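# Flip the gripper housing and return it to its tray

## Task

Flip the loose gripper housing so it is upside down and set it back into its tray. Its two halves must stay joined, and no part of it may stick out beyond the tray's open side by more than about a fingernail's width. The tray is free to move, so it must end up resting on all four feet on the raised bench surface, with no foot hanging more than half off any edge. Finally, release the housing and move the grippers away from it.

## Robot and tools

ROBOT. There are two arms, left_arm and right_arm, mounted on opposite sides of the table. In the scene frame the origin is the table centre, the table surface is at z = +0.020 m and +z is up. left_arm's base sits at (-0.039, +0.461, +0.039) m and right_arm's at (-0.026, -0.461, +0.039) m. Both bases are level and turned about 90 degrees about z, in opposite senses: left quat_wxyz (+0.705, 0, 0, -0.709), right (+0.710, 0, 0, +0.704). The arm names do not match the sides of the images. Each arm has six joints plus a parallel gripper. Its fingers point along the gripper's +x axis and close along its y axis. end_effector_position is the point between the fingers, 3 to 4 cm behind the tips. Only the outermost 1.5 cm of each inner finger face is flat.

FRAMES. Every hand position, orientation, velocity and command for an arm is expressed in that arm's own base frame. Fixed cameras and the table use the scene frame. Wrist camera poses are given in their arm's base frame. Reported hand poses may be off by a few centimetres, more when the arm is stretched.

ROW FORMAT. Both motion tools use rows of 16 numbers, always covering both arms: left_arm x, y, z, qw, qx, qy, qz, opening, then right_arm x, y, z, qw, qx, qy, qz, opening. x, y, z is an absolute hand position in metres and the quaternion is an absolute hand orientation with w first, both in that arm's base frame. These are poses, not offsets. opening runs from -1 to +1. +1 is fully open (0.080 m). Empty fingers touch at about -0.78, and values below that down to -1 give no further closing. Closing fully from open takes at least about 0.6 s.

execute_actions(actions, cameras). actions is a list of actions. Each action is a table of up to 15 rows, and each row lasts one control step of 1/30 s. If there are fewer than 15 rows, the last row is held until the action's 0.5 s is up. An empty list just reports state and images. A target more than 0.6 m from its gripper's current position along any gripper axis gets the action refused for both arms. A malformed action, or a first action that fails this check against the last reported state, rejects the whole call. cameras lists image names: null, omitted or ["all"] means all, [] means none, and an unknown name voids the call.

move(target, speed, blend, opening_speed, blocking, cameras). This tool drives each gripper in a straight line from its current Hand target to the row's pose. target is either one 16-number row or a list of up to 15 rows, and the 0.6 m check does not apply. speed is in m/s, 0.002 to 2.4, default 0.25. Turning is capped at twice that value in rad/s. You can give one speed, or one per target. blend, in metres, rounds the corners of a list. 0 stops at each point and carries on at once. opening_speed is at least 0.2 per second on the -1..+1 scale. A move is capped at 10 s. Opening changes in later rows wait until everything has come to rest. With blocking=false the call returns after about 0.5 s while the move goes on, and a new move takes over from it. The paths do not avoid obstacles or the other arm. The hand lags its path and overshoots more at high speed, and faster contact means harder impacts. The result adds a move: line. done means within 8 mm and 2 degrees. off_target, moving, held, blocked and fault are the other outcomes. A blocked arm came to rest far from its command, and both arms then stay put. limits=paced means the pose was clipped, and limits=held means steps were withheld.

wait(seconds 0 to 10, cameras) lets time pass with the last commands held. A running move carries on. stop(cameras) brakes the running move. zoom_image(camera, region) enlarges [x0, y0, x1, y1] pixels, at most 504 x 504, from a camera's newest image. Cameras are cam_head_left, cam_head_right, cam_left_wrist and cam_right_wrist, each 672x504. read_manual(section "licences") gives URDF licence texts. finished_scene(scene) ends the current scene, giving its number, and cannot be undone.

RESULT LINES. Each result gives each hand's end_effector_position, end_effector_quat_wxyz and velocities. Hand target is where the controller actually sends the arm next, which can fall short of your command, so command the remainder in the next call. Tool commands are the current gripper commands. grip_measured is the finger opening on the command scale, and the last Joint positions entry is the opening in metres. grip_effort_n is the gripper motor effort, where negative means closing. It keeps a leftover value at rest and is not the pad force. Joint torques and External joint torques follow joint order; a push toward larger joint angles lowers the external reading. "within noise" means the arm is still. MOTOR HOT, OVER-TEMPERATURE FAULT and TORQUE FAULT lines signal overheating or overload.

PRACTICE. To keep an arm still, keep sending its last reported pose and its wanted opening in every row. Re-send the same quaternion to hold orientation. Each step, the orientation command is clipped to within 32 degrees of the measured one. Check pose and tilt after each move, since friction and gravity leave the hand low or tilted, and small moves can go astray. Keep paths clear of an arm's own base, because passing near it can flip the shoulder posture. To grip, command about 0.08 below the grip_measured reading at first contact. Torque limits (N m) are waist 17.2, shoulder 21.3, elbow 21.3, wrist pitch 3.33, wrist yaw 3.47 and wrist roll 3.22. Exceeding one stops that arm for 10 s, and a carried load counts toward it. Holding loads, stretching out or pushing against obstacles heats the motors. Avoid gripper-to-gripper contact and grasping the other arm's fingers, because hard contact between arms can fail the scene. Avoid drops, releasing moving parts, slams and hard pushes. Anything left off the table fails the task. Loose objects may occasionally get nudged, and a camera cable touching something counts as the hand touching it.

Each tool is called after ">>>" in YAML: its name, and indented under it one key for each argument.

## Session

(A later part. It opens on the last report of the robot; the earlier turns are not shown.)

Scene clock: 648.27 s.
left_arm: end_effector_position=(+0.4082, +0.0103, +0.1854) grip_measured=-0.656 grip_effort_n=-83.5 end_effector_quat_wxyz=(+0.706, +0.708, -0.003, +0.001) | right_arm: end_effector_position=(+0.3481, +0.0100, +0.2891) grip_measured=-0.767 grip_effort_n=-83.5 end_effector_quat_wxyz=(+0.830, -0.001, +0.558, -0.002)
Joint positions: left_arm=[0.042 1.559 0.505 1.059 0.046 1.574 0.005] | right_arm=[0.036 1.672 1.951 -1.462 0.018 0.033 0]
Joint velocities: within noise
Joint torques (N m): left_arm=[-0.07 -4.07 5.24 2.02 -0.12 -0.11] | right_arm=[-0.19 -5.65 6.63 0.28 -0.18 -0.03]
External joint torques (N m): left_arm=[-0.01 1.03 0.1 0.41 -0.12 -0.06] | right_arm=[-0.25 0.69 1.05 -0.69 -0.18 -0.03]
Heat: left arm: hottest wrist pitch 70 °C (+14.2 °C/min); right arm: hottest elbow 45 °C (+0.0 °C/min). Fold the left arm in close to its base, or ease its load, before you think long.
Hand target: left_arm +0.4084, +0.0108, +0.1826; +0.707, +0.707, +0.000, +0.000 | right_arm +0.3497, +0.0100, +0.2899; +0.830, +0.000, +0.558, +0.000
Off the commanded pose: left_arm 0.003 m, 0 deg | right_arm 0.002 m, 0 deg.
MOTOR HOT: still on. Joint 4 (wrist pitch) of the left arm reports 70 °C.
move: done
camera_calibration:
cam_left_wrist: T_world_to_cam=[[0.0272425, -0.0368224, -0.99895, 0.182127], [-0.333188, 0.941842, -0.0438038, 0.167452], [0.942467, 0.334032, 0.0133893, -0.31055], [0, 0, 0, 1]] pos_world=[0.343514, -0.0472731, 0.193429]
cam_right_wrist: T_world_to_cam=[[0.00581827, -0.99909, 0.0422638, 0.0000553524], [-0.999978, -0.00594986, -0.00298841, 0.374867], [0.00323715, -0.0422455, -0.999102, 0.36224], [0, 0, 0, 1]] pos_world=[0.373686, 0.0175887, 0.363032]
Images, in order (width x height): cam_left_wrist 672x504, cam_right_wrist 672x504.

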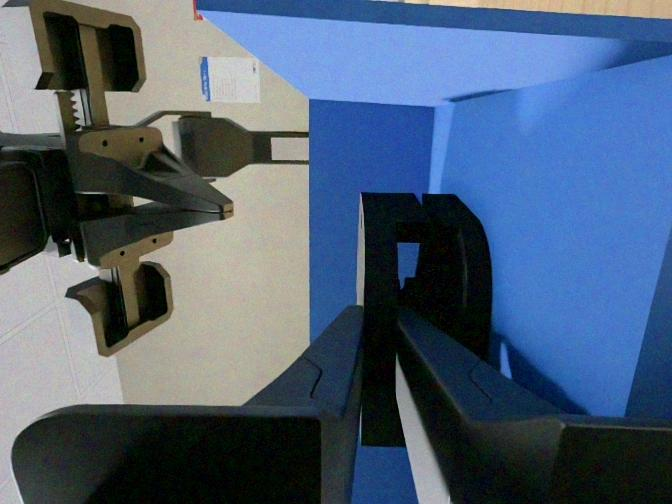

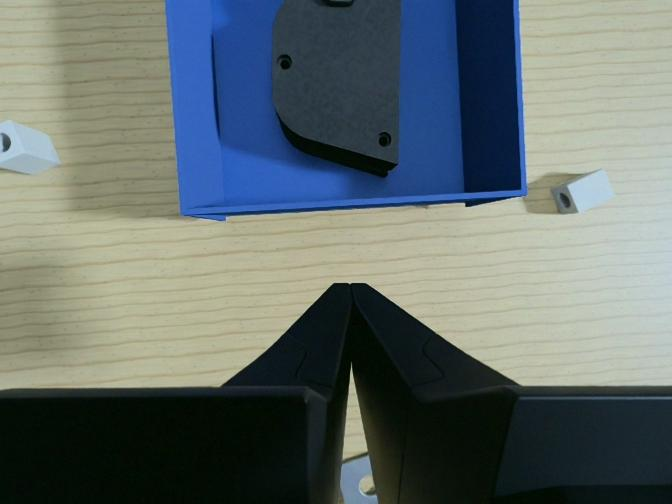

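>>> move:
  target:
    - [0.4082,0.0105,0.1845,0.7071,0.7071,0,0,-0.57, 0.35,0.01,0.29,0.83,0,0.557,0,-0.9]
  opening_speed: 0.3
  cameras: ["cam_left_wrist","cam_right_wrist"]

>>> zoom_image:
  camera: "cam_left_wrist"
  region: [330, 160, 530, 420]

>>> zoom_image:
  camera: "cam_right_wrist"
  region: [260, 0, 440, 200]

Scene clock: 664.67 s.
left_arm: end_effector_position=(+0.4080, +0.0103, +0.1863) grip_measured=-0.574 grip_effort_n=16.0 end_effector_quat_wxyz=(+0.706, +0.708, -0.004, +0.002) | right_arm: end_effector_position=(+0.3481, +0.0100, +0.2891) grip_measured=-0.767 grip_effort_n=-83.5 end_effector_quat_wxyz=(+0.830, -0.001, +0.558, -0.002)
Joint positions: left_arm=[0.042 1.558 0.505 1.061 0.046 1.574 0.009] | right_arm=[0.036 1.672 1.951 -1.462 0.018 0.033 0]
Joint velocities: within noise
Joint torques (N m): left_arm=[-0.19 -4.98 5.51 1.18 -0.15 -0.11] | right_arm=[-0.19 -5.64 6.64 0.36 -0.17 -0.03]
External joint torques (N m): left_arm=[-0.14 0.02 0.47 -0.39 -0.15 -0.06] | right_arm=[-0.27 0.73 1.04 -0.61 -0.18 -0.03]
Heat: left arm: hottest wrist pitch 69 °C (+14.1 °C/min); right arm: hottest elbow 45 °C (+0.0 °C/min). Fold the left arm in close to its base, or ease its load, before you think long.
Hand target: left_arm +0.4081, +0.0105, +0.1850; +0.707, +0.707, -0.001, +0.001 | right_arm +0.3500, +0.0100, +0.2900; +0.830, +0.000, +0.557, +0.000
Off the commanded pose: left_arm 0.002 m, 1 deg | right_arm 0.002 m, 0 deg.
MOTOR HOT: still on. Joint 4 (wrist pitch) of the left arm reports 69 °C.
move: done
camera_calibration:
cam_left_wrist: T_world_to_cam=[[0.0302743, -0.0366649, -0.998869, 0.18178], [-0.333061, 0.941847, -0.0446664, 0.167573], [0.942419, 0.334036, 0.0163021, -0.311014], [0, 0, 0, 1]] pos_world=[0.343414, -0.0472731, 0.194129]
cam_right_wrist: T_world_to_cam=[[0.00581827, -0.99909, 0.0422638, 0.0000553524], [-0.999978, -0.00594986, -0.00298841, 0.374867], [0.00323715, -0.0422455, -0.999102, 0.36224], [0, 0, 0, 1]] pos_world=[0.373686, 0.0175887, 0.363032]
Images, in order (width x height): cam_left_wrist 672x504, cam_right_wrist 672x504.

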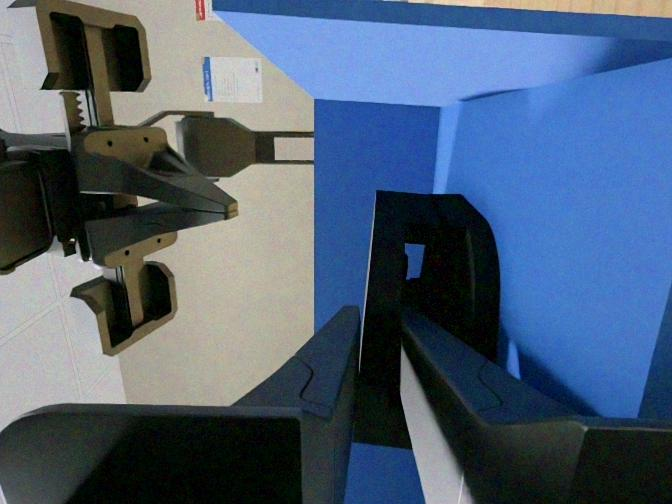

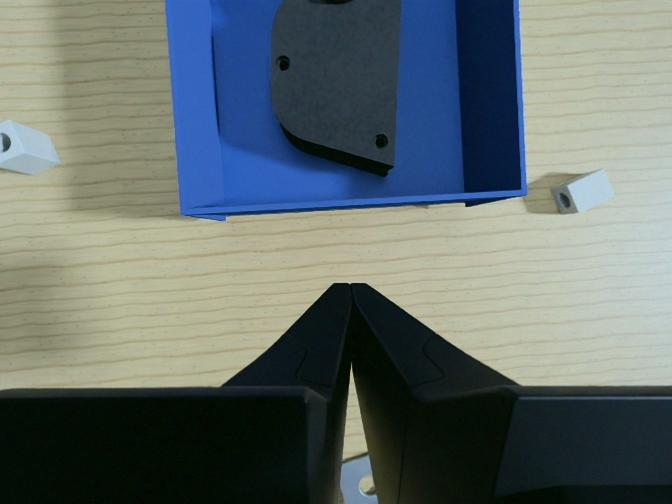

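Scaled by 1.938 from the camera's 672x504 image, which has a finer 960x720 frame.

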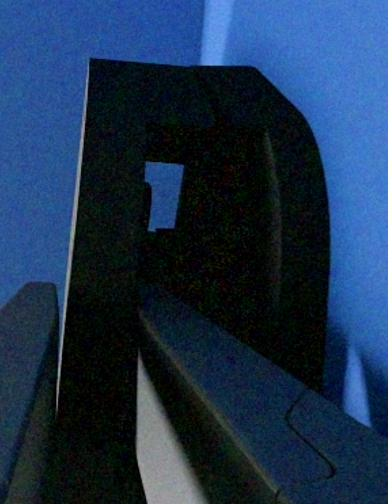

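Scaled by 2.520 from the camera's 672x504 image, which has a finer 960x720 frame.

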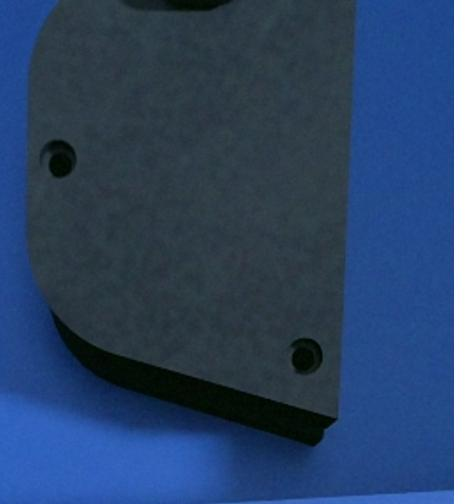

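>>> move:
  target:
    - [0.405,0.0105,0.183,0.7071,0.7071,0,0,-0.6, 0.35,0.01,0.29,0.83,0,0.557,0,-0.9]
    - [0.355,0.0105,0.185,0.7071,0.7071,0,0,-0.6, 0.35,0.01,0.29,0.83,0,0.557,0,-0.9]
  speed: 0.06
  cameras: ["cam_left_wrist","cam_right_wrist","cam_head_right"]

>>> zoom_image:
  camera: "cam_left_wrist"
  region: [270, 130, 530, 420]

>>> zoom_image:
  camera: "cam_right_wrist"
  region: [260, 0, 440, 200]

Scene clock: 683.67 s.
left_arm: end_effector_position=(+0.3572, +0.0104, +0.1855) grip_measured=-0.597 grip_effort_n=-17.4 end_effector_quat_wxyz=(+0.706, +0.708, +0.000, +0.001) | right_arm: end_effector_position=(+0.3481, +0.0100, +0.2891) grip_measured=-0.767 grip_effort_n=-83.5 end_effector_quat_wxyz=(+0.830, -0.001, +0.558, -0.002)
Joint positions: left_arm=[0.048 1.331 0.326 1.006 0.046 1.574 0.008] | right_arm=[0.036 1.672 1.951 -1.462 0.018 0.033 0]
Joint velocities: within noise
Joint torques (N m): left_arm=[0.13 -4.74 4.83 1.4 0.16 -0.11] | right_arm=[-0.17 -5.64 6.64 0.36 -0.18 -0.03]
External joint torques (N m): left_arm=[0.19 -1.12 -0.46 -0.2 0.15 -0.06] | right_arm=[-0.27 0.7 1.07 -0.59 -0.18 -0.03]
Heat: left arm: hottest wrist pitch 63 °C (-1.0 °C/min); right arm: hottest elbow 45 °C (+0.0 °C/min). Fold the left arm in close to its base, or ease its load, before you think long.
Hand target: left_arm +0.3549, +0.0105, +0.1852; +0.707, +0.707, +0.000, +0.000 | right_arm +0.3500, +0.0100, +0.2900; +0.830, +0.000, +0.557, +0.000
Off the commanded pose: left_arm 0.002 m, 0 deg | right_arm 0.002 m, 0 deg.
MOTOR HOT: still on. Joint 4 (wrist pitch) of the left arm reports 63 °C.
move: done
camera_calibration:
cam_left_wrist: T_world_to_cam=[[0.0228568, -0.0368924, -0.999058, 0.18529], [-0.339107, 0.939789, -0.042462, 0.152403], [0.94047, 0.339758, 0.00897006, -0.261121], [0, 0, 0, 1]] pos_world=[0.293022, -0.047673, 0.19393]
cam_right_wrist: T_world_to_cam=[[0.00581827, -0.99909, 0.0422638, 0.0000553524], [-0.999978, -0.00594986, -0.00298841, 0.374867], [0.00323715, -0.0422455, -0.999102, 0.36224], [0, 0, 0, 1]] pos_world=[0.373686, 0.0175887, 0.363032]
Images, in order (width x height): cam_head_right 672x504, cam_left_wrist 672x504, cam_right_wrist 672x504.

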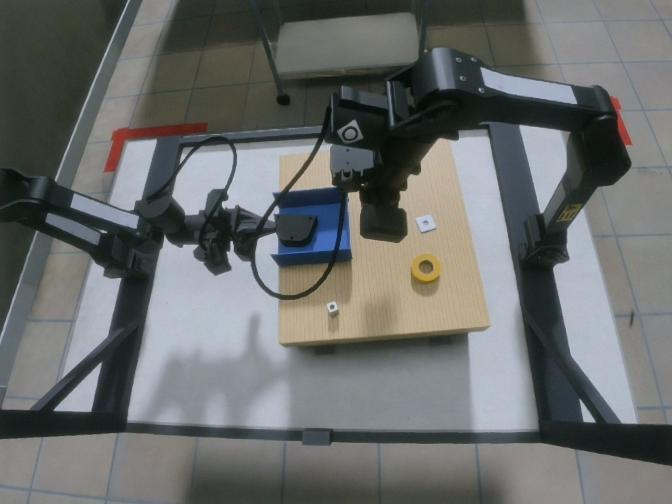

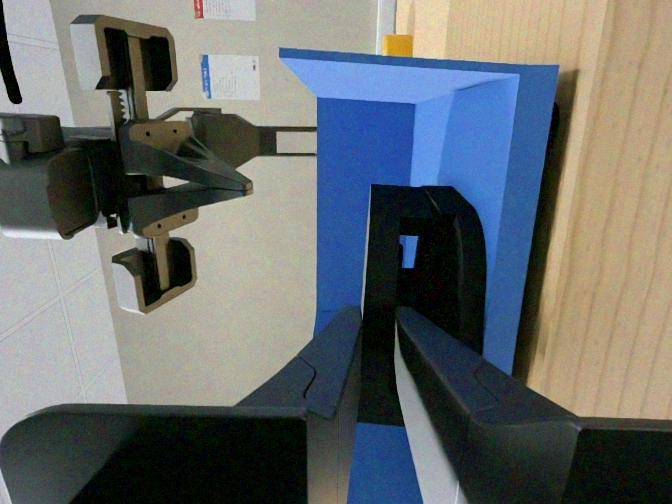

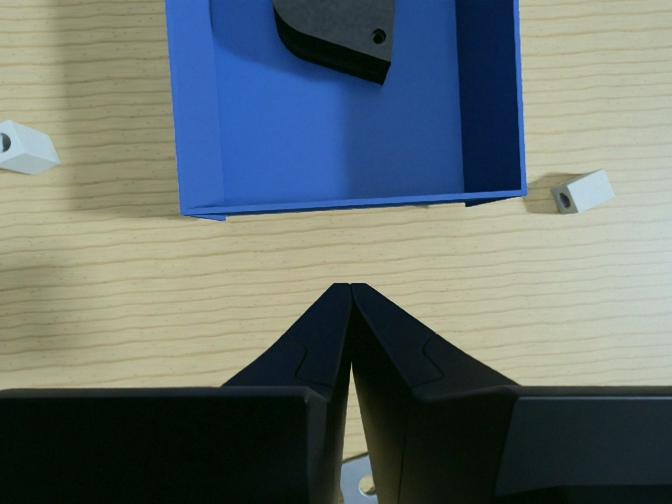

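Scaled by 1.738 from the camera's 672x504 image, which has a finer 960x720 frame.

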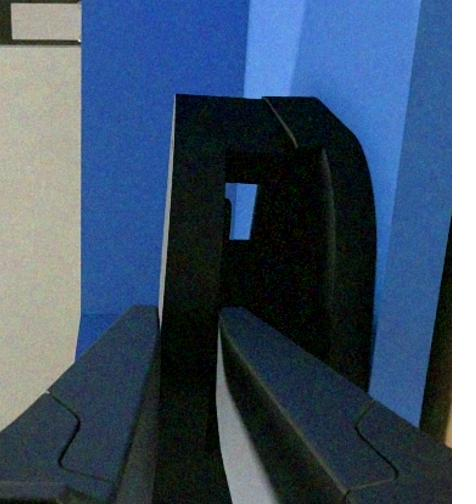

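Scaled by 2.520 from the camera's 672x504 image, which has a finer 960x720 frame.

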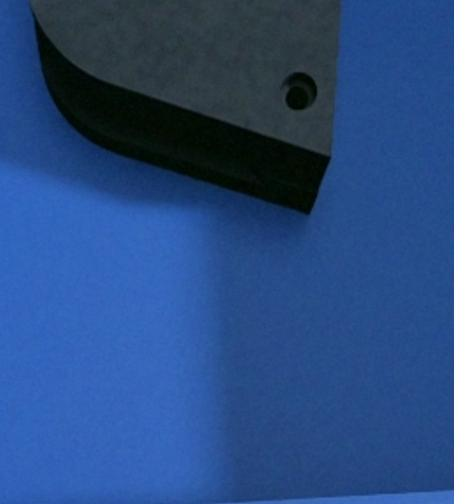

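>>> move:
  target:
    - [0.357,0.0105,0.185,0.7071,0.7071,0,0,-0.6, 0.42,0.013,0.285,0.83,0,0.557,0,0.8]
    - [0.357,0.0105,0.185,0.7071,0.7071,0,0,-0.6, 0.455,0.013,0.245,0.82,0,0.572,0,0.8]
    - [0.357,0.0105,0.185,0.7071,0.7071,0,0,-0.6, 0.462,0.013,0.213,0.805,0,0.593,0,0.8]
  speed: [0.15,0.1,0.06]
  cameras: ["cam_left_wrist","cam_right_wrist"]

Scene clock: 705.13 s.
left_arm: end_effector_position=(+0.3572, +0.0104, +0.1855) grip_measured=-0.597 grip_effort_n=-17.9 end_effector_quat_wxyz=(+0.706, +0.708, +0.000, +0.001) | right_arm: end_effector_position=(+0.4601, +0.0138, +0.2187) grip_measured=+0.796 grip_effort_n=18.4 end_effector_quat_wxyz=(+0.809, -0.002, +0.588, -0.001)
Joint positions: left_arm=[0.048 1.331 0.326 1.006 0.046 1.574 0.008] | right_arm=[0.035 2.135 2.302 -1.424 0.015 0.032 0.071]
Joint velocities: within noise
Joint torques (N m): left_arm=[0.15 -3.34 5.47 1.81 0.17 -0.1] | right_arm=[-0.28 -9.06 4.63 0.8 -0.23 -0.09]
External joint torques (N m): left_arm=[0.22 0.26 0.17 0.22 0.16 -0.05] | right_arm=[-0.48 0.57 -1 -0.02 -0.22 -0.09]
Heat: left arm: hottest wrist pitch 58 °C (-11.2 °C/min); right arm: hottest elbow 45 °C (+0.0 °C/min). Fold the left arm in close to its base, or ease its load, before you think long.
Hand target: left_arm +0.3571, +0.0105, +0.1851; +0.707, +0.707, +0.000, +0.000 | right_arm +0.4615, +0.0130, +0.2122; +0.805, +0.000, +0.593, +0.001
Off the commanded pose: left_arm 0.001 m, 0 deg | right_arm 0.006 m, 1 deg.
MOTOR HOT: still on. Joint 4 (wrist pitch) of the left arm reports 58 °C.
move: done
camera_calibration:
cam_left_wrist: T_world_to_cam=[[0.0228568, -0.0368924, -0.999058, 0.18529], [-0.339107, 0.939789, -0.042462, 0.152403], [0.94047, 0.339758, 0.00897006, -0.261121], [0, 0, 0, 1]] pos_world=[0.293022, -0.047673, 0.19393]
cam_right_wrist: T_world_to_cam=[[0.00983179, -0.999071, 0.0419534, 0.00435109], [-0.997476, -0.00684806, 0.0706801, 0.469405], [-0.0703272, -0.0425424, -0.996616, 0.325039], [0, 0, 0, 1]] pos_world=[0.491037, 0.0213895, 0.290579]
Images, in order (width x height): cam_left_wrist 672x504, cam_right_wrist 672x504.

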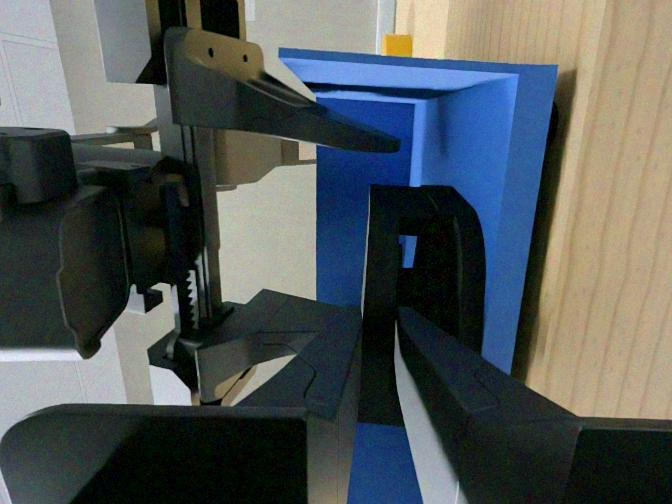

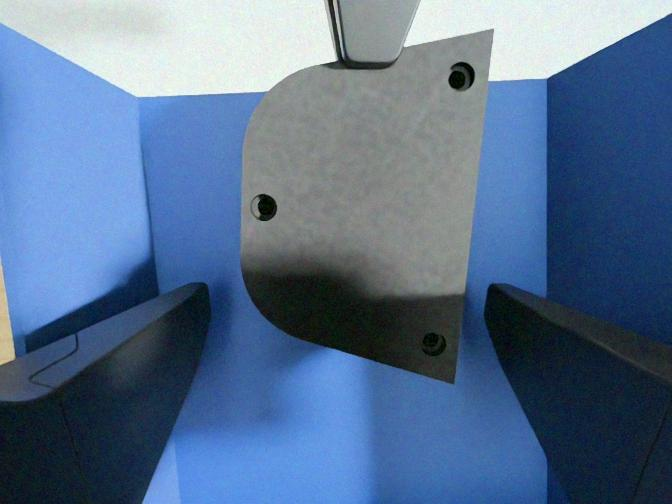

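>>> move:
  target:
    - [0.357,0.0105,0.185,0.7071,0.7071,0,0,-0.6, 0.470,0.013,0.212,0.815,0,0.58,0,0.8]
    - [0.357,0.0105,0.185,0.7071,0.7071,0,0,-0.6, 0.470,0.013,0.212,0.815,0,0.58,0,0.28]
  speed: 0.05
  opening_speed: 0.5
  cameras: ["cam_left_wrist","cam_right_wrist"]

>>> zoom_image:
  camera: "cam_left_wrist"
  region: [270, 130, 530, 420]

Scene clock: 719.33 s.
left_arm: end_effector_position=(+0.3572, +0.0104, +0.1855) grip_measured=-0.597 grip_effort_n=-17.9 end_effector_quat_wxyz=(+0.706, +0.708, +0.000, +0.001) | right_arm: end_effector_position=(+0.4682, +0.0133, +0.2200) grip_measured=+0.330 grip_effort_n=-83.5 end_effector_quat_wxyz=(+0.819, -0.001, +0.574, -0.001)
Joint positions: left_arm=[0.048 1.331 0.326 1.006 0.046 1.574 0.008] | right_arm=[0.033 2.137 2.299 -1.384 0.015 0.032 0.05]
Joint velocities: within noise
Joint torques (N m): left_arm=[0.13 -3.35 5.48 1.81 0.16 -0.11] | right_arm=[-0.25 -8.77 4.57 0.86 -0.17 -0.06]
External joint torques (N m): left_arm=[0.19 0.26 0.18 0.2 0.15 -0.06] | right_arm=[-0.54 1.1 -1.22 -0.03 -0.16 -0.06]
Heat: left arm: hottest wrist pitch 57 °C (-12.1 °C/min); right arm: hottest shoulder 47 °C (+3.0 °C/min). Fold the left arm in close to its base, or ease its load, before you think long.
Hand target: left_arm +0.3570, +0.0105, +0.1850; +0.707, +0.707, +0.000, +0.000 | right_arm +0.4697, +0.0124, +0.2115; +0.814, +0.000, +0.581, -0.001
Off the commanded pose: left_arm 0.001 m, 0 deg | right_arm 0.008 m, 1 deg.
MOTOR HOT: still on. Joint 4 (wrist pitch) of the left arm reports 57 °C.
move: done
camera_calibration:
cam_left_wrist: T_world_to_cam=[[0.0228568, -0.0368924, -0.999058, 0.18529], [-0.339107, 0.939789, -0.042462, 0.152403], [0.94047, 0.339758, 0.00897006, -0.261121], [0, 0, 0, 1]] pos_world=[0.293022, -0.047673, 0.19393]
cam_right_wrist: T_world_to_cam=[[0.00690149, -0.999134, 0.0410294, 0.00532857], [-0.999354, -0.00544479, 0.0355101, 0.486009], [-0.0352559, -0.041248, -0.998527, 0.310741], [0, 0, 0, 1]] pos_world=[0.496614, 0.0207876, 0.292806]
Images, in order (width x height): cam_left_wrist 672x504, cam_right_wrist 672x504.

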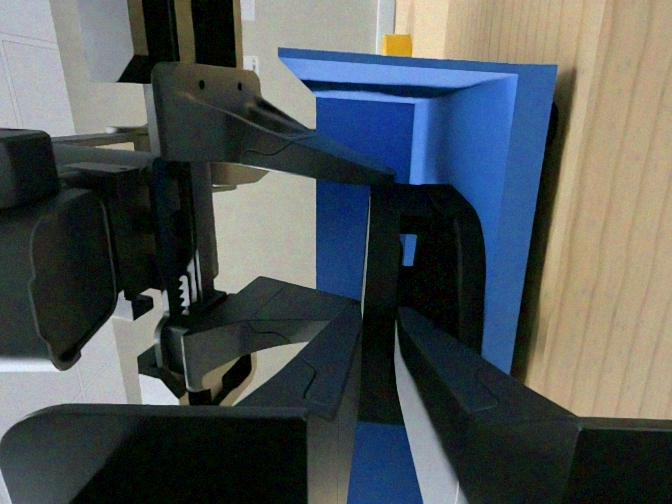

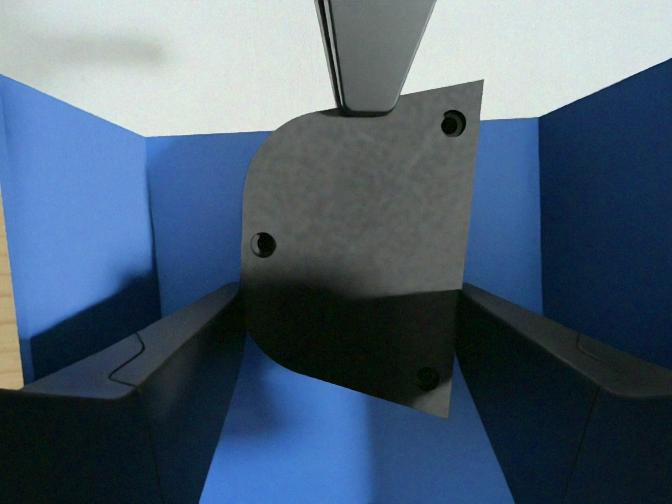

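Scaled by 1.738 from the camera's 672x504 image, which has a finer 960x720 frame.

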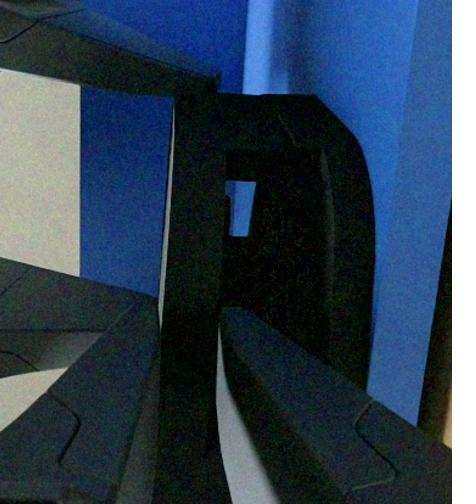

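>>> move:
  target:
    - [0.357,0.0105,0.185,0.7071,0.7071,0,0,-0.57, 0.470,0.0124,0.213,0.814,0,0.58,0,0.25]
    - [0.33,0.0105,0.185,0.7071,0.7071,0,0,-0.57, 0.470,0.0124,0.213,0.814,0,0.58,0,0.25]
  speed: 0.05
  cameras: ["cam_left_wrist","cam_right_wrist","cam_head_right"]

>>> zoom_image:
  camera: "cam_left_wrist"
  region: [270, 130, 530, 420]

Scene clock: 732.23 s.
left_arm: end_effector_position=(+0.3323, +0.0108, +0.1863) grip_measured=-0.573 grip_effort_n=12.8 end_effector_quat_wxyz=(+0.706, +0.708, +0.000, +0.002) | right_arm: end_effector_position=(+0.4682, +0.0133, +0.2200) grip_measured=+0.330 grip_effort_n=-83.5 end_effector_quat_wxyz=(+0.819, -0.001, +0.574, -0.001)
Joint positions: left_arm=[0.056 1.19 0.248 0.944 0.052 1.574 0.009] | right_arm=[0.033 2.137 2.299 -1.384 0.015 0.03 0.05]
Joint velocities: within noise
Joint torques (N m): left_arm=[0.16 -3.73 4.97 1.38 0.21 -0.1] | right_arm=[-0.28 -8.48 5.7 0.39 -0.2 -0.09]
External joint torques (N m): left_arm=[0.19 -0.9 -0.51 -0.2 0.2 -0.05] | right_arm=[-0.53 1.28 -0.07 -0.53 -0.19 -0.09]
Heat: left arm: hottest wrist pitch 57 °C (-8.1 °C/min); right arm: hottest shoulder 49 °C (+5.1 °C/min). Fold the left arm in close to its base, or ease its load, before you think long.
Hand target: left_arm +0.3302, +0.0106, +0.1848; +0.707, +0.707, +0.001, +0.000 | right_arm +0.4698, +0.0124, +0.2133; +0.815, +0.000, +0.580, +0.000
Off the commanded pose: left_arm 0.003 m, 0 deg | right_arm 0.007 m, 1 deg.
MOTOR HOT: still on. Joint 4 (wrist pitch) of the left arm reports 57 °C.
move: done
camera_calibration:
cam_left_wrist: T_world_to_cam=[[0.024457, -0.0367022, -0.999027, 0.186041], [-0.340461, 0.939282, -0.042842, 0.144151], [0.93994, 0.341178, 0.0104763, -0.23799], [0, 0, 0, 1]] pos_world=[0.268224, -0.047373, 0.194529]
cam_right_wrist: T_world_to_cam=[[0.00832103, -0.999101, 0.0415765, 0.00456405], [-0.999348, -0.00684757, 0.0354574, 0.486049], [-0.0351408, -0.0418444, -0.998506, 0.310694], [0, 0, 0, 1]] pos_world=[0.496612, 0.020889, 0.292806]
Images, in order (width x height): cam_head_right 672x504, cam_left_wrist 672x504, cam_right_wrist 672x504.

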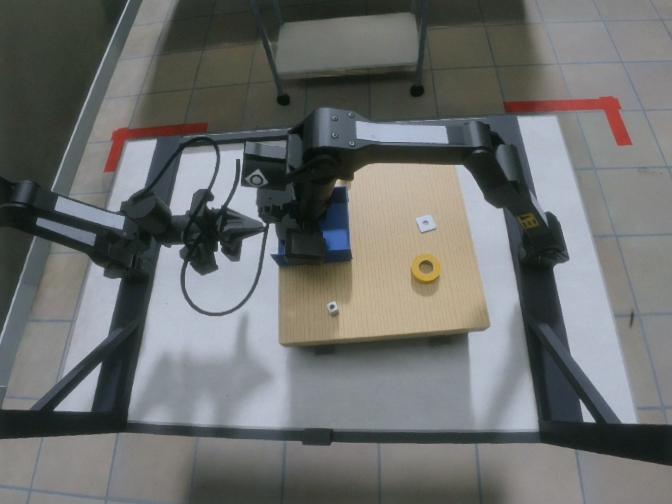

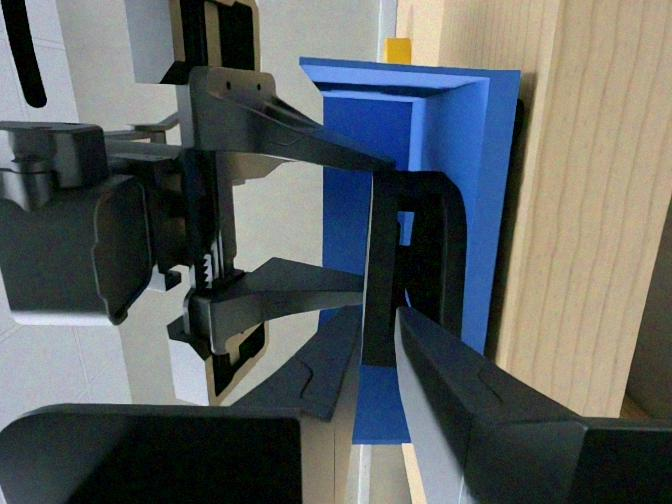

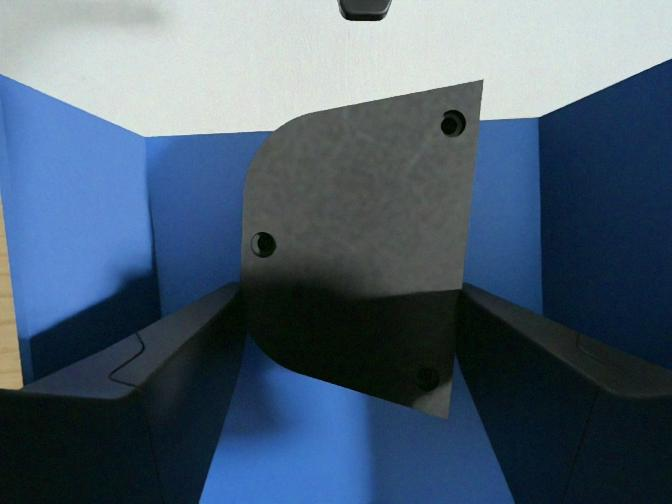

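Scaled by 1.738 from the camera's 672x504 image, which has a finer 960x720 frame.

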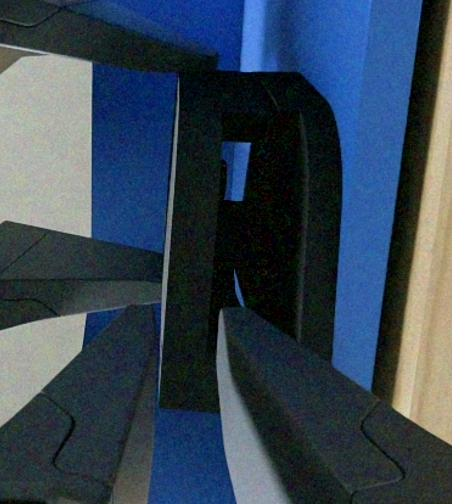

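>>> move:
  target:
    - [0.31,0.0105,0.185,0.7071,0.7071,0,0,0.5, 0.470,0.0124,0.215,0.814,0,0.58,0,0.8]
    - [0.31,0.0105,0.185,0.7071,0.7071,0,0,0.5, 0.455,0.012,0.275,0.84,0,0.543,0,0.8]
    - [0.31,0.0105,0.185,0.7071,0.7071,0,0,0.5, 0.400,0.012,0.275,0.80,0,0.60,0,-0.9]
  speed: [0.1,0.12,0.15]
  cameras: ["cam_right_wrist","cam_head_right"]

>>> zoom_image:
  camera: "cam_right_wrist"
  region: [180, 0, 540, 300]

Scene clock: 751.73 s.
left_arm: end_effector_position=(+0.3120, +0.0106, +0.1874) grip_measured=+0.497 grip_effort_n=12.3 end_effector_quat_wxyz=(+0.706, +0.708, -0.001, +0.003) | right_arm: end_effector_position=(+0.4039, +0.0112, +0.2742) grip_measured=-0.767 grip_effort_n=-83.5 end_effector_quat_wxyz=(+0.811, -0.002, +0.585, -0.001)
Joint positions: left_arm=[0.062 1.05 0.191 0.865 0.058 1.574 0.057] | right_arm=[0.033 1.965 2.285 -1.569 0.015 0.03 0]
Joint velocities: within noise
Joint torques (N m): left_arm=[0.18 -2.87 5.23 1.38 0.21 -0.1] | right_arm=[0.13 -9.96 4.26 0.13 -0.2 0.09]
External joint torques (N m): left_arm=[0.21 -0.69 -0.5 -0.21 0.2 -0.05] | right_arm=[0.05 -1.8 -1.04 -0.73 -0.2 0.09]
Heat: left arm: hottest wrist pitch 58 °C (-2.0 °C/min); right arm: hottest shoulder 51 °C (+7.0 °C/min). Fold the left arm in close to its base, or ease its load, before you think long. Fold the right arm in close to its base, or ease its load, before you think long.
Hand target: left_arm +0.3101, +0.0104, +0.1853; +0.707, +0.707, +0.000, +0.001 | right_arm +0.4003, +0.0123, +0.2754; +0.810, +0.000, +0.586, +0.001
Off the commanded pose: left_arm 0.003 m, 0 deg | right_arm 0.004 m, 2 deg.
MOTOR HOT: joint 2 (shoulder) of the right arm reports 51 °C; the controller stops that arm at 95 °C. To cool a motor, set the load down, stop pushing, or move to a pose that needs little force.
MOTOR HOT: still on. Joint 4 (wrist pitch) of the left arm reports 58 °C.
joint sent to its limit (right arm) — joint 4 (wrist pitch), lower limit. The joint targets still meet the commanded pose.
move: done
camera_calibration:
cam_right_wrist: T_world_to_cam=[[0.00942212, -0.999063, 0.0422338, 0.000154649], [-0.997986, -0.00674555, 0.0630753, 0.411742], [-0.0627314, -0.0427431, -0.997115, 0.373339], [0, 0, 0, 1]] pos_world=[0.434332, 0.0188896, 0.346285]
Images, in order (width x height): cam_head_right 672x504, cam_right_wrist 672x504.

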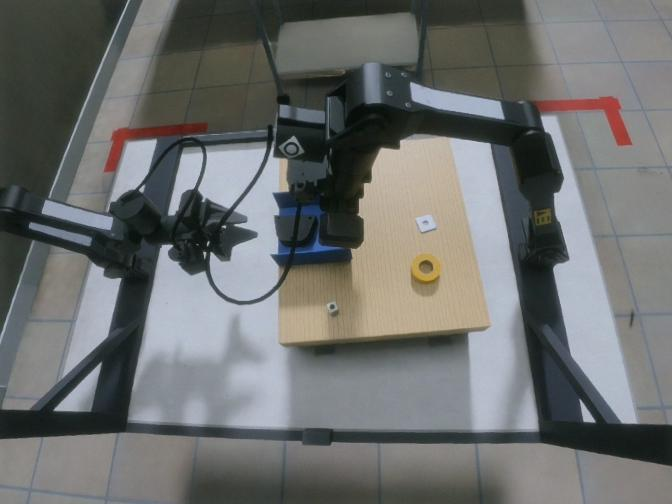

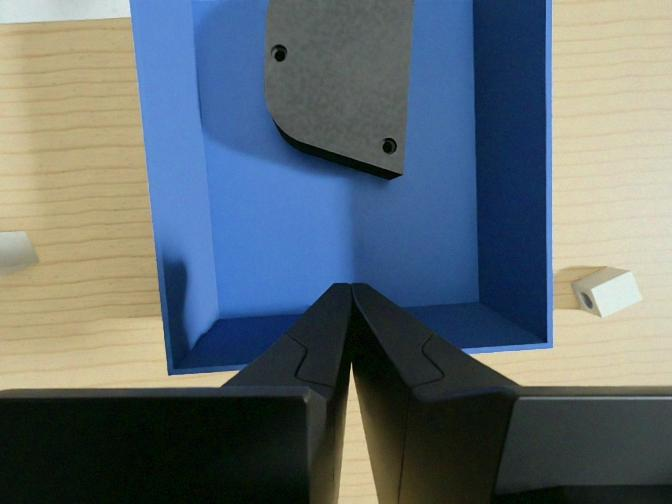

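Scaled by 1.400 from the camera's 672x504 image, which has a finer 960x720 frame.

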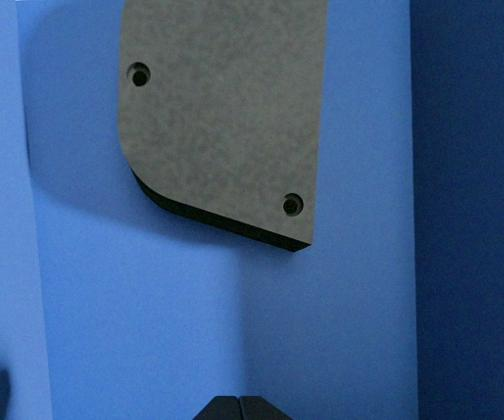

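>>> move:
  target:
    - [0.31,0.0105,0.185,0.7071,0.7071,0,0,0.5, 0.418,0.011,0.235,0.775,0,0.632,0,-0.9]
    - [0.31,0.0105,0.185,0.7071,0.7071,0,0,0.5, 0.420,0.0105,0.206,0.775,0,0.632,0,-0.9]
    - [0.31,0.0105,0.185,0.7071,0.7071,0,0,0.5, 0.452,0.0105,0.206,0.785,0,0.62,0,-0.9]
  speed: [0.12,0.08,0.06]
  cameras: ["cam_right_wrist","cam_left_wrist"]

>>> zoom_image:
  camera: "cam_left_wrist"
  region: [270, 80, 530, 370]

Scene clock: 765.03 s.
left_arm: end_effector_position=(+0.3117, +0.0104, +0.1868) grip_measured=+0.497 grip_effort_n=12.8 end_effector_quat_wxyz=(+0.706, +0.708, -0.001, +0.002) | right_arm: end_effector_position=(+0.4494, +0.0111, +0.2073) grip_measured=-0.767 grip_effort_n=-83.5 end_effector_quat_wxyz=(+0.786, -0.002, +0.618, -0.002)
Joint positions: left_arm=[0.062 1.05 0.189 0.865 0.06 1.574 0.057] | right_arm=[0.029 2.151 2.297 -1.48 0.011 0.027 0]
Joint velocities: within noise
Joint torques (N m): left_arm=[0.14 -2.87 5.24 1.39 0.2 -0.11] | right_arm=[-0.28 -8.72 6.77 0.09 -0.21 -0.09]
External joint torques (N m): left_arm=[0.17 -0.73 -0.44 -0.18 0.19 -0.06] | right_arm=[-0.43 1.07 1.13 -0.63 -0.21 -0.09]
Heat: left arm: hottest wrist pitch 57 °C (-1.0 °C/min); right arm: hottest shoulder 50 °C (+6.1 °C/min). Fold the left arm in close to its base, or ease its load, before you think long. Fold the right arm in close to its base, or ease its load, before you think long.
Hand target: left_arm +0.3099, +0.0101, +0.1845; +0.707, +0.707, +0.000, -0.001 | right_arm +0.4515, +0.0103, +0.2054; +0.785, +0.000, +0.620, +0.000
Off the commanded pose: left_arm 0.002 m, 0 deg | right_arm 0.003 m, 0 deg.
MOTOR HOT: still on. Joint 4 (wrist pitch) of the left arm reports 57 °C.
MOTOR HOT: still on. Joint 2 (shoulder) of the right arm reports 50 °C.
move: done
camera_calibration:
cam_left_wrist: T_world_to_cam=[[0.0259452, -0.0365845, -0.998994, 0.186571], [-0.338988, 0.939797, -0.0432206, 0.137041], [0.940433, 0.339768, 0.0119815, -0.21895], [0, 0, 0, 1]] pos_world=[0.247522, -0.047573, 0.194929]
cam_right_wrist: T_world_to_cam=[[0.0122227, -0.999051, 0.0418047, 0.00126984], [-0.989116, -0.0059492, 0.14702, 0.439943], [-0.146632, -0.0431467, -0.98825, 0.345412], [0, 0, 0, 1]] pos_world=[0.485787, 0.0187893, 0.27662]
Images, in order (width x height): cam_left_wrist 672x504, cam_right_wrist 672x504.

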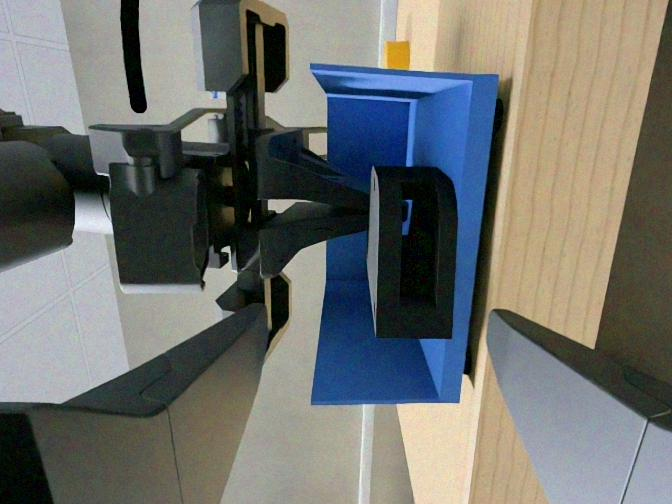

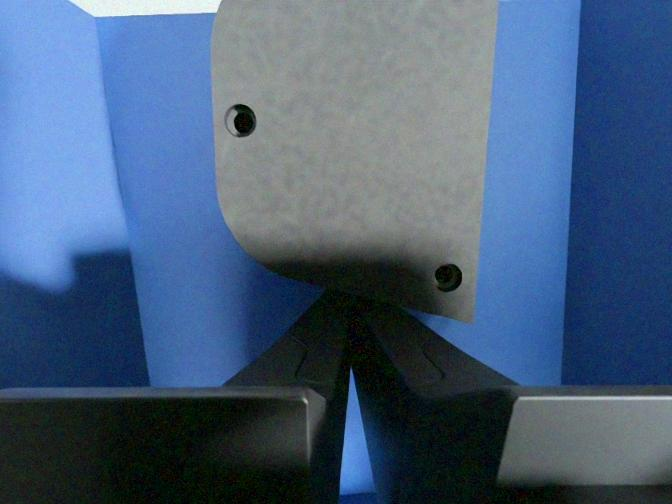

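Scaled by 1.738 from the camera's 672x504 image, which has a finer 960x720 frame.

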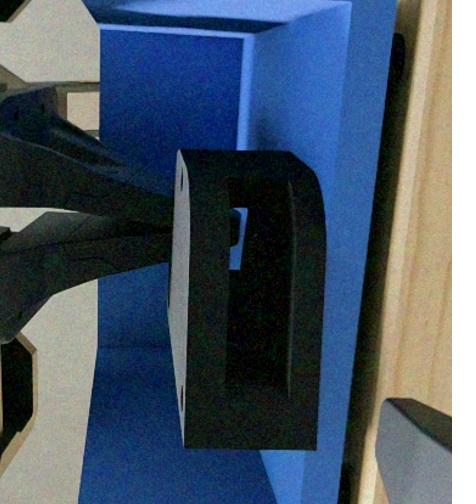

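>>> move:
  target:
    - [0.31,0.0105,0.185,0.7071,0.7071,0,0,0.5, 0.474,0.0105,0.208,0.805,0,0.593,0,-0.9]
  speed: 0.05
  cameras: ["cam_right_wrist","cam_left_wrist","cam_head_right"]

>>> zoom_image:
  camera: "cam_left_wrist"
  region: [270, 80, 530, 370]

Scene clock: 772.90 s.
left_arm: end_effector_position=(+0.3117, +0.0109, +0.1868) grip_measured=+0.497 grip_effort_n=12.3 end_effector_quat_wxyz=(+0.706, +0.708, +0.000, +0.003) | right_arm: end_effector_position=(+0.4694, +0.0117, +0.2092) grip_measured=-0.767 grip_effort_n=-83.5 end_effector_quat_wxyz=(+0.807, -0.001, +0.591, -0.001)
Joint positions: left_arm=[0.064 1.05 0.189 0.865 0.06 1.574 0.057] | right_arm=[0.029 2.18 2.336 -1.42 0.011 0.027 0]
Joint velocities: within noise
Joint torques (N m): left_arm=[0.13 -2.84 5.35 1.37 0.21 -0.11] | right_arm=[-0.27 -9 6.88 0.8 -0.16 -0.09]
External joint torques (N m): left_arm=[0.19 -0.63 -0.43 -0.24 0.19 -0.06] | right_arm=[-0.4 1.02 1.16 -0.04 -0.16 -0.1]
Heat: left arm: hottest wrist pitch 57 °C (-1.0 °C/min); right arm: hottest shoulder 49 °C (+4.0 °C/min). Fold the left arm in close to its base, or ease its load, before you think long. Fold the right arm in close to its base, or ease its load, before you think long.
Hand target: left_arm +0.3100, +0.0107, +0.1851; +0.707, +0.707, +0.000, +0.000 | right_arm +0.4735, +0.0106, +0.2078; +0.809, +0.000, +0.588, +0.000
Off the commanded pose: left_arm 0.002 m, 0 deg | right_arm 0.005 m, 0 deg.
MOTOR HOT: still on. Joint 4 (wrist pitch) of the left arm reports 57 °C.
MOTOR HOT: still on. Joint 2 (shoulder) of the right arm reports 49 °C.
joint sent to its limit (right arm) — joint 3 (elbow), upper limit, where the elbow is as straight as it goes. The joint targets still meet the commanded pose.
move: done
camera_calibration:
cam_left_wrist: T_world_to_cam=[[0.025999, -0.0365463, -0.998994, 0.186567], [-0.340385, 0.939292, -0.0432208, 0.137116], [0.939927, 0.341166, 0.0119808, -0.218956], [0, 0, 0, 1]] pos_world=[0.247624, -0.047273, 0.194929]
cam_right_wrist: T_world_to_cam=[[0.0093552, -0.99913, 0.0406378, 0.00307083], [-0.996899, -0.0061433, 0.0784547, 0.477471], [-0.0781368, -0.0412457, -0.996089, 0.31971], [0, 0, 0, 1]] pos_world=[0.500943, 0.0191881, 0.280875]
Images, in order (width x height): cam_head_right 672x504, cam_left_wrist 672x504, cam_right_wrist 672x504.

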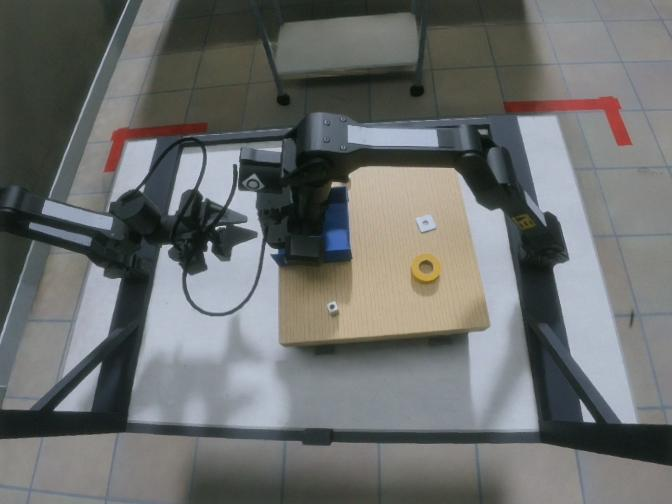

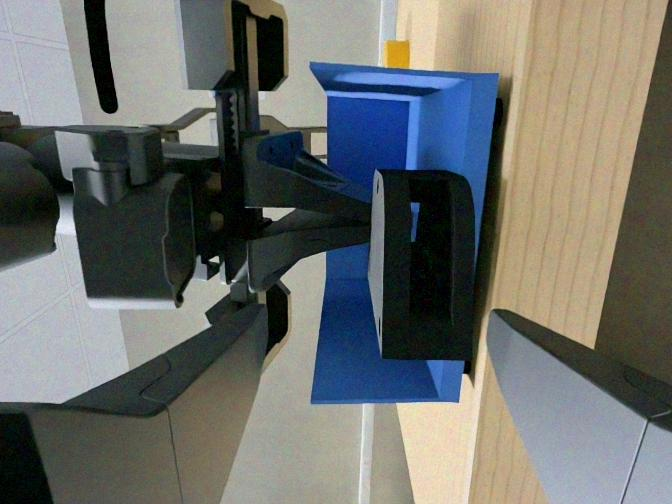

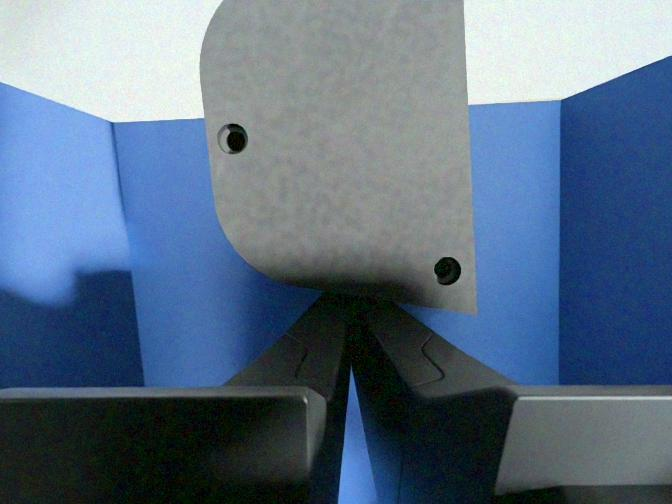

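Scaled by 1.738 from the camera's 672x504 image, which has a finer 960x720 frame.

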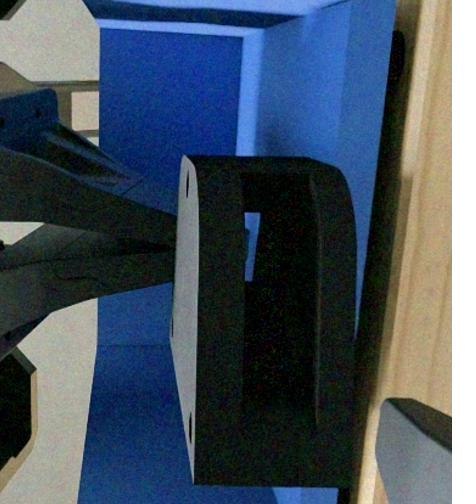

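>>> move:
  target:
    - [0.31,0.018,0.171,0.7071,0.7071,0,0,0.3, 0.468,0.0105,0.211,0.809,0,0.588,0,-0.9]
    - [0.335,0.018,0.171,0.7071,0.7071,0,0,0.3, 0.468,0.0105,0.211,0.809,0,0.588,0,-0.9]
  speed: 0.07
  cameras: ["cam_left_wrist"]

>>> zoom_image:
  camera: "cam_left_wrist"
  region: [200, 80, 560, 430]

Scene clock: 793.57 s.
left_arm: end_effector_position=(+0.3310, +0.0181, +0.1627) grip_measured=+0.303 grip_effort_n=-20.2 end_effector_quat_wxyz=(+0.707, +0.707, +0.009, -0.010) | right_arm: end_effector_position=(+0.4694, +0.0117, +0.2064) grip_measured=-0.767 grip_effort_n=-83.5 end_effector_quat_wxyz=(+0.805, -0.001, +0.593, -0.001)
Joint positions: left_arm=[0.101 1.288 0.203 1.058 0.101 1.574 0.049] | right_arm=[0.029 2.18 2.325 -1.414 0.011 0.027 0]
Joint velocities: within noise
Joint torques (N m): left_arm=[-0.22 -2.41 7.16 2.6 -0.07 -0.12] | right_arm=[-0.26 -12.42 4.54 0.78 -0.14 -0.09]
External joint torques (N m): left_arm=[-0.16 0.59 2.21 1.02 -0.08 -0.07] | right_arm=[-0.43 -2.38 -1.21 -0.06 -0.13 -0.09]
Heat: left arm: hottest wrist pitch 57 °C (+0.0 °C/min); right arm: hottest shoulder 50 °C (+1.0 °C/min). Fold the left arm in close to its base, or ease its load, before you think long. Fold the right arm in close to its base, or ease its load, before you think long.
Hand target: left_arm +0.3346, +0.0180, +0.1708; +0.707, +0.707, +0.000, -0.001 | right_arm +0.4679, +0.0105, +0.2107; +0.809, +0.000, +0.588, +0.000
Off the commanded pose: left_arm 0.009 m, 2 deg | right_arm 0.005 m, 1 deg.
MOTOR HOT: still on. Joint 4 (wrist pitch) of the left arm reports 57 °C.
MOTOR HOT: still on. Joint 2 (shoulder) of the right arm reports 50 °C.
move: off_target (left_arm)
camera_calibration:
cam_left_wrist: T_world_to_cam=[[-0.00473481, -0.039627, -0.999203, 0.172487], [-0.337329, 0.940709, -0.0357087, 0.133535], [0.941375, 0.336891, -0.0178214, -0.234821], [0, 0, 0, 1]] pos_world=[0.266916, -0.0396733, 0.172933]
Images, in order (width x height): cam_left_wrist 672x504.

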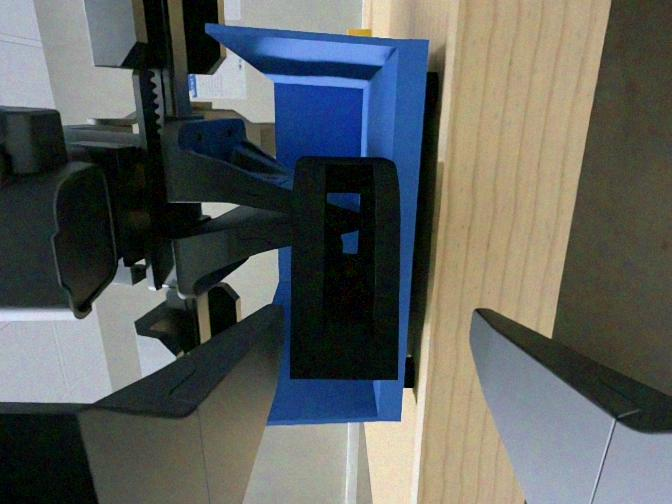

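Scaled by 1.400 from the camera's 672x504 image, which has a finer 960x720 frame.

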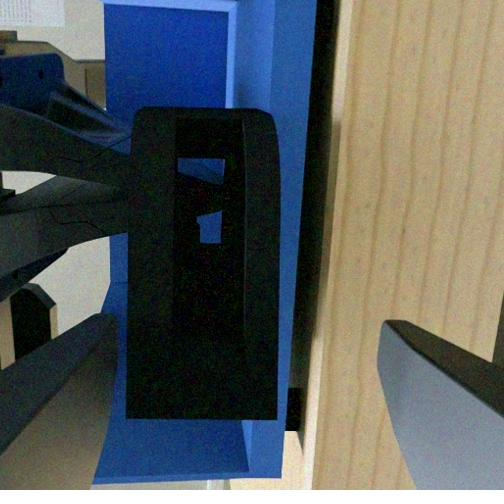

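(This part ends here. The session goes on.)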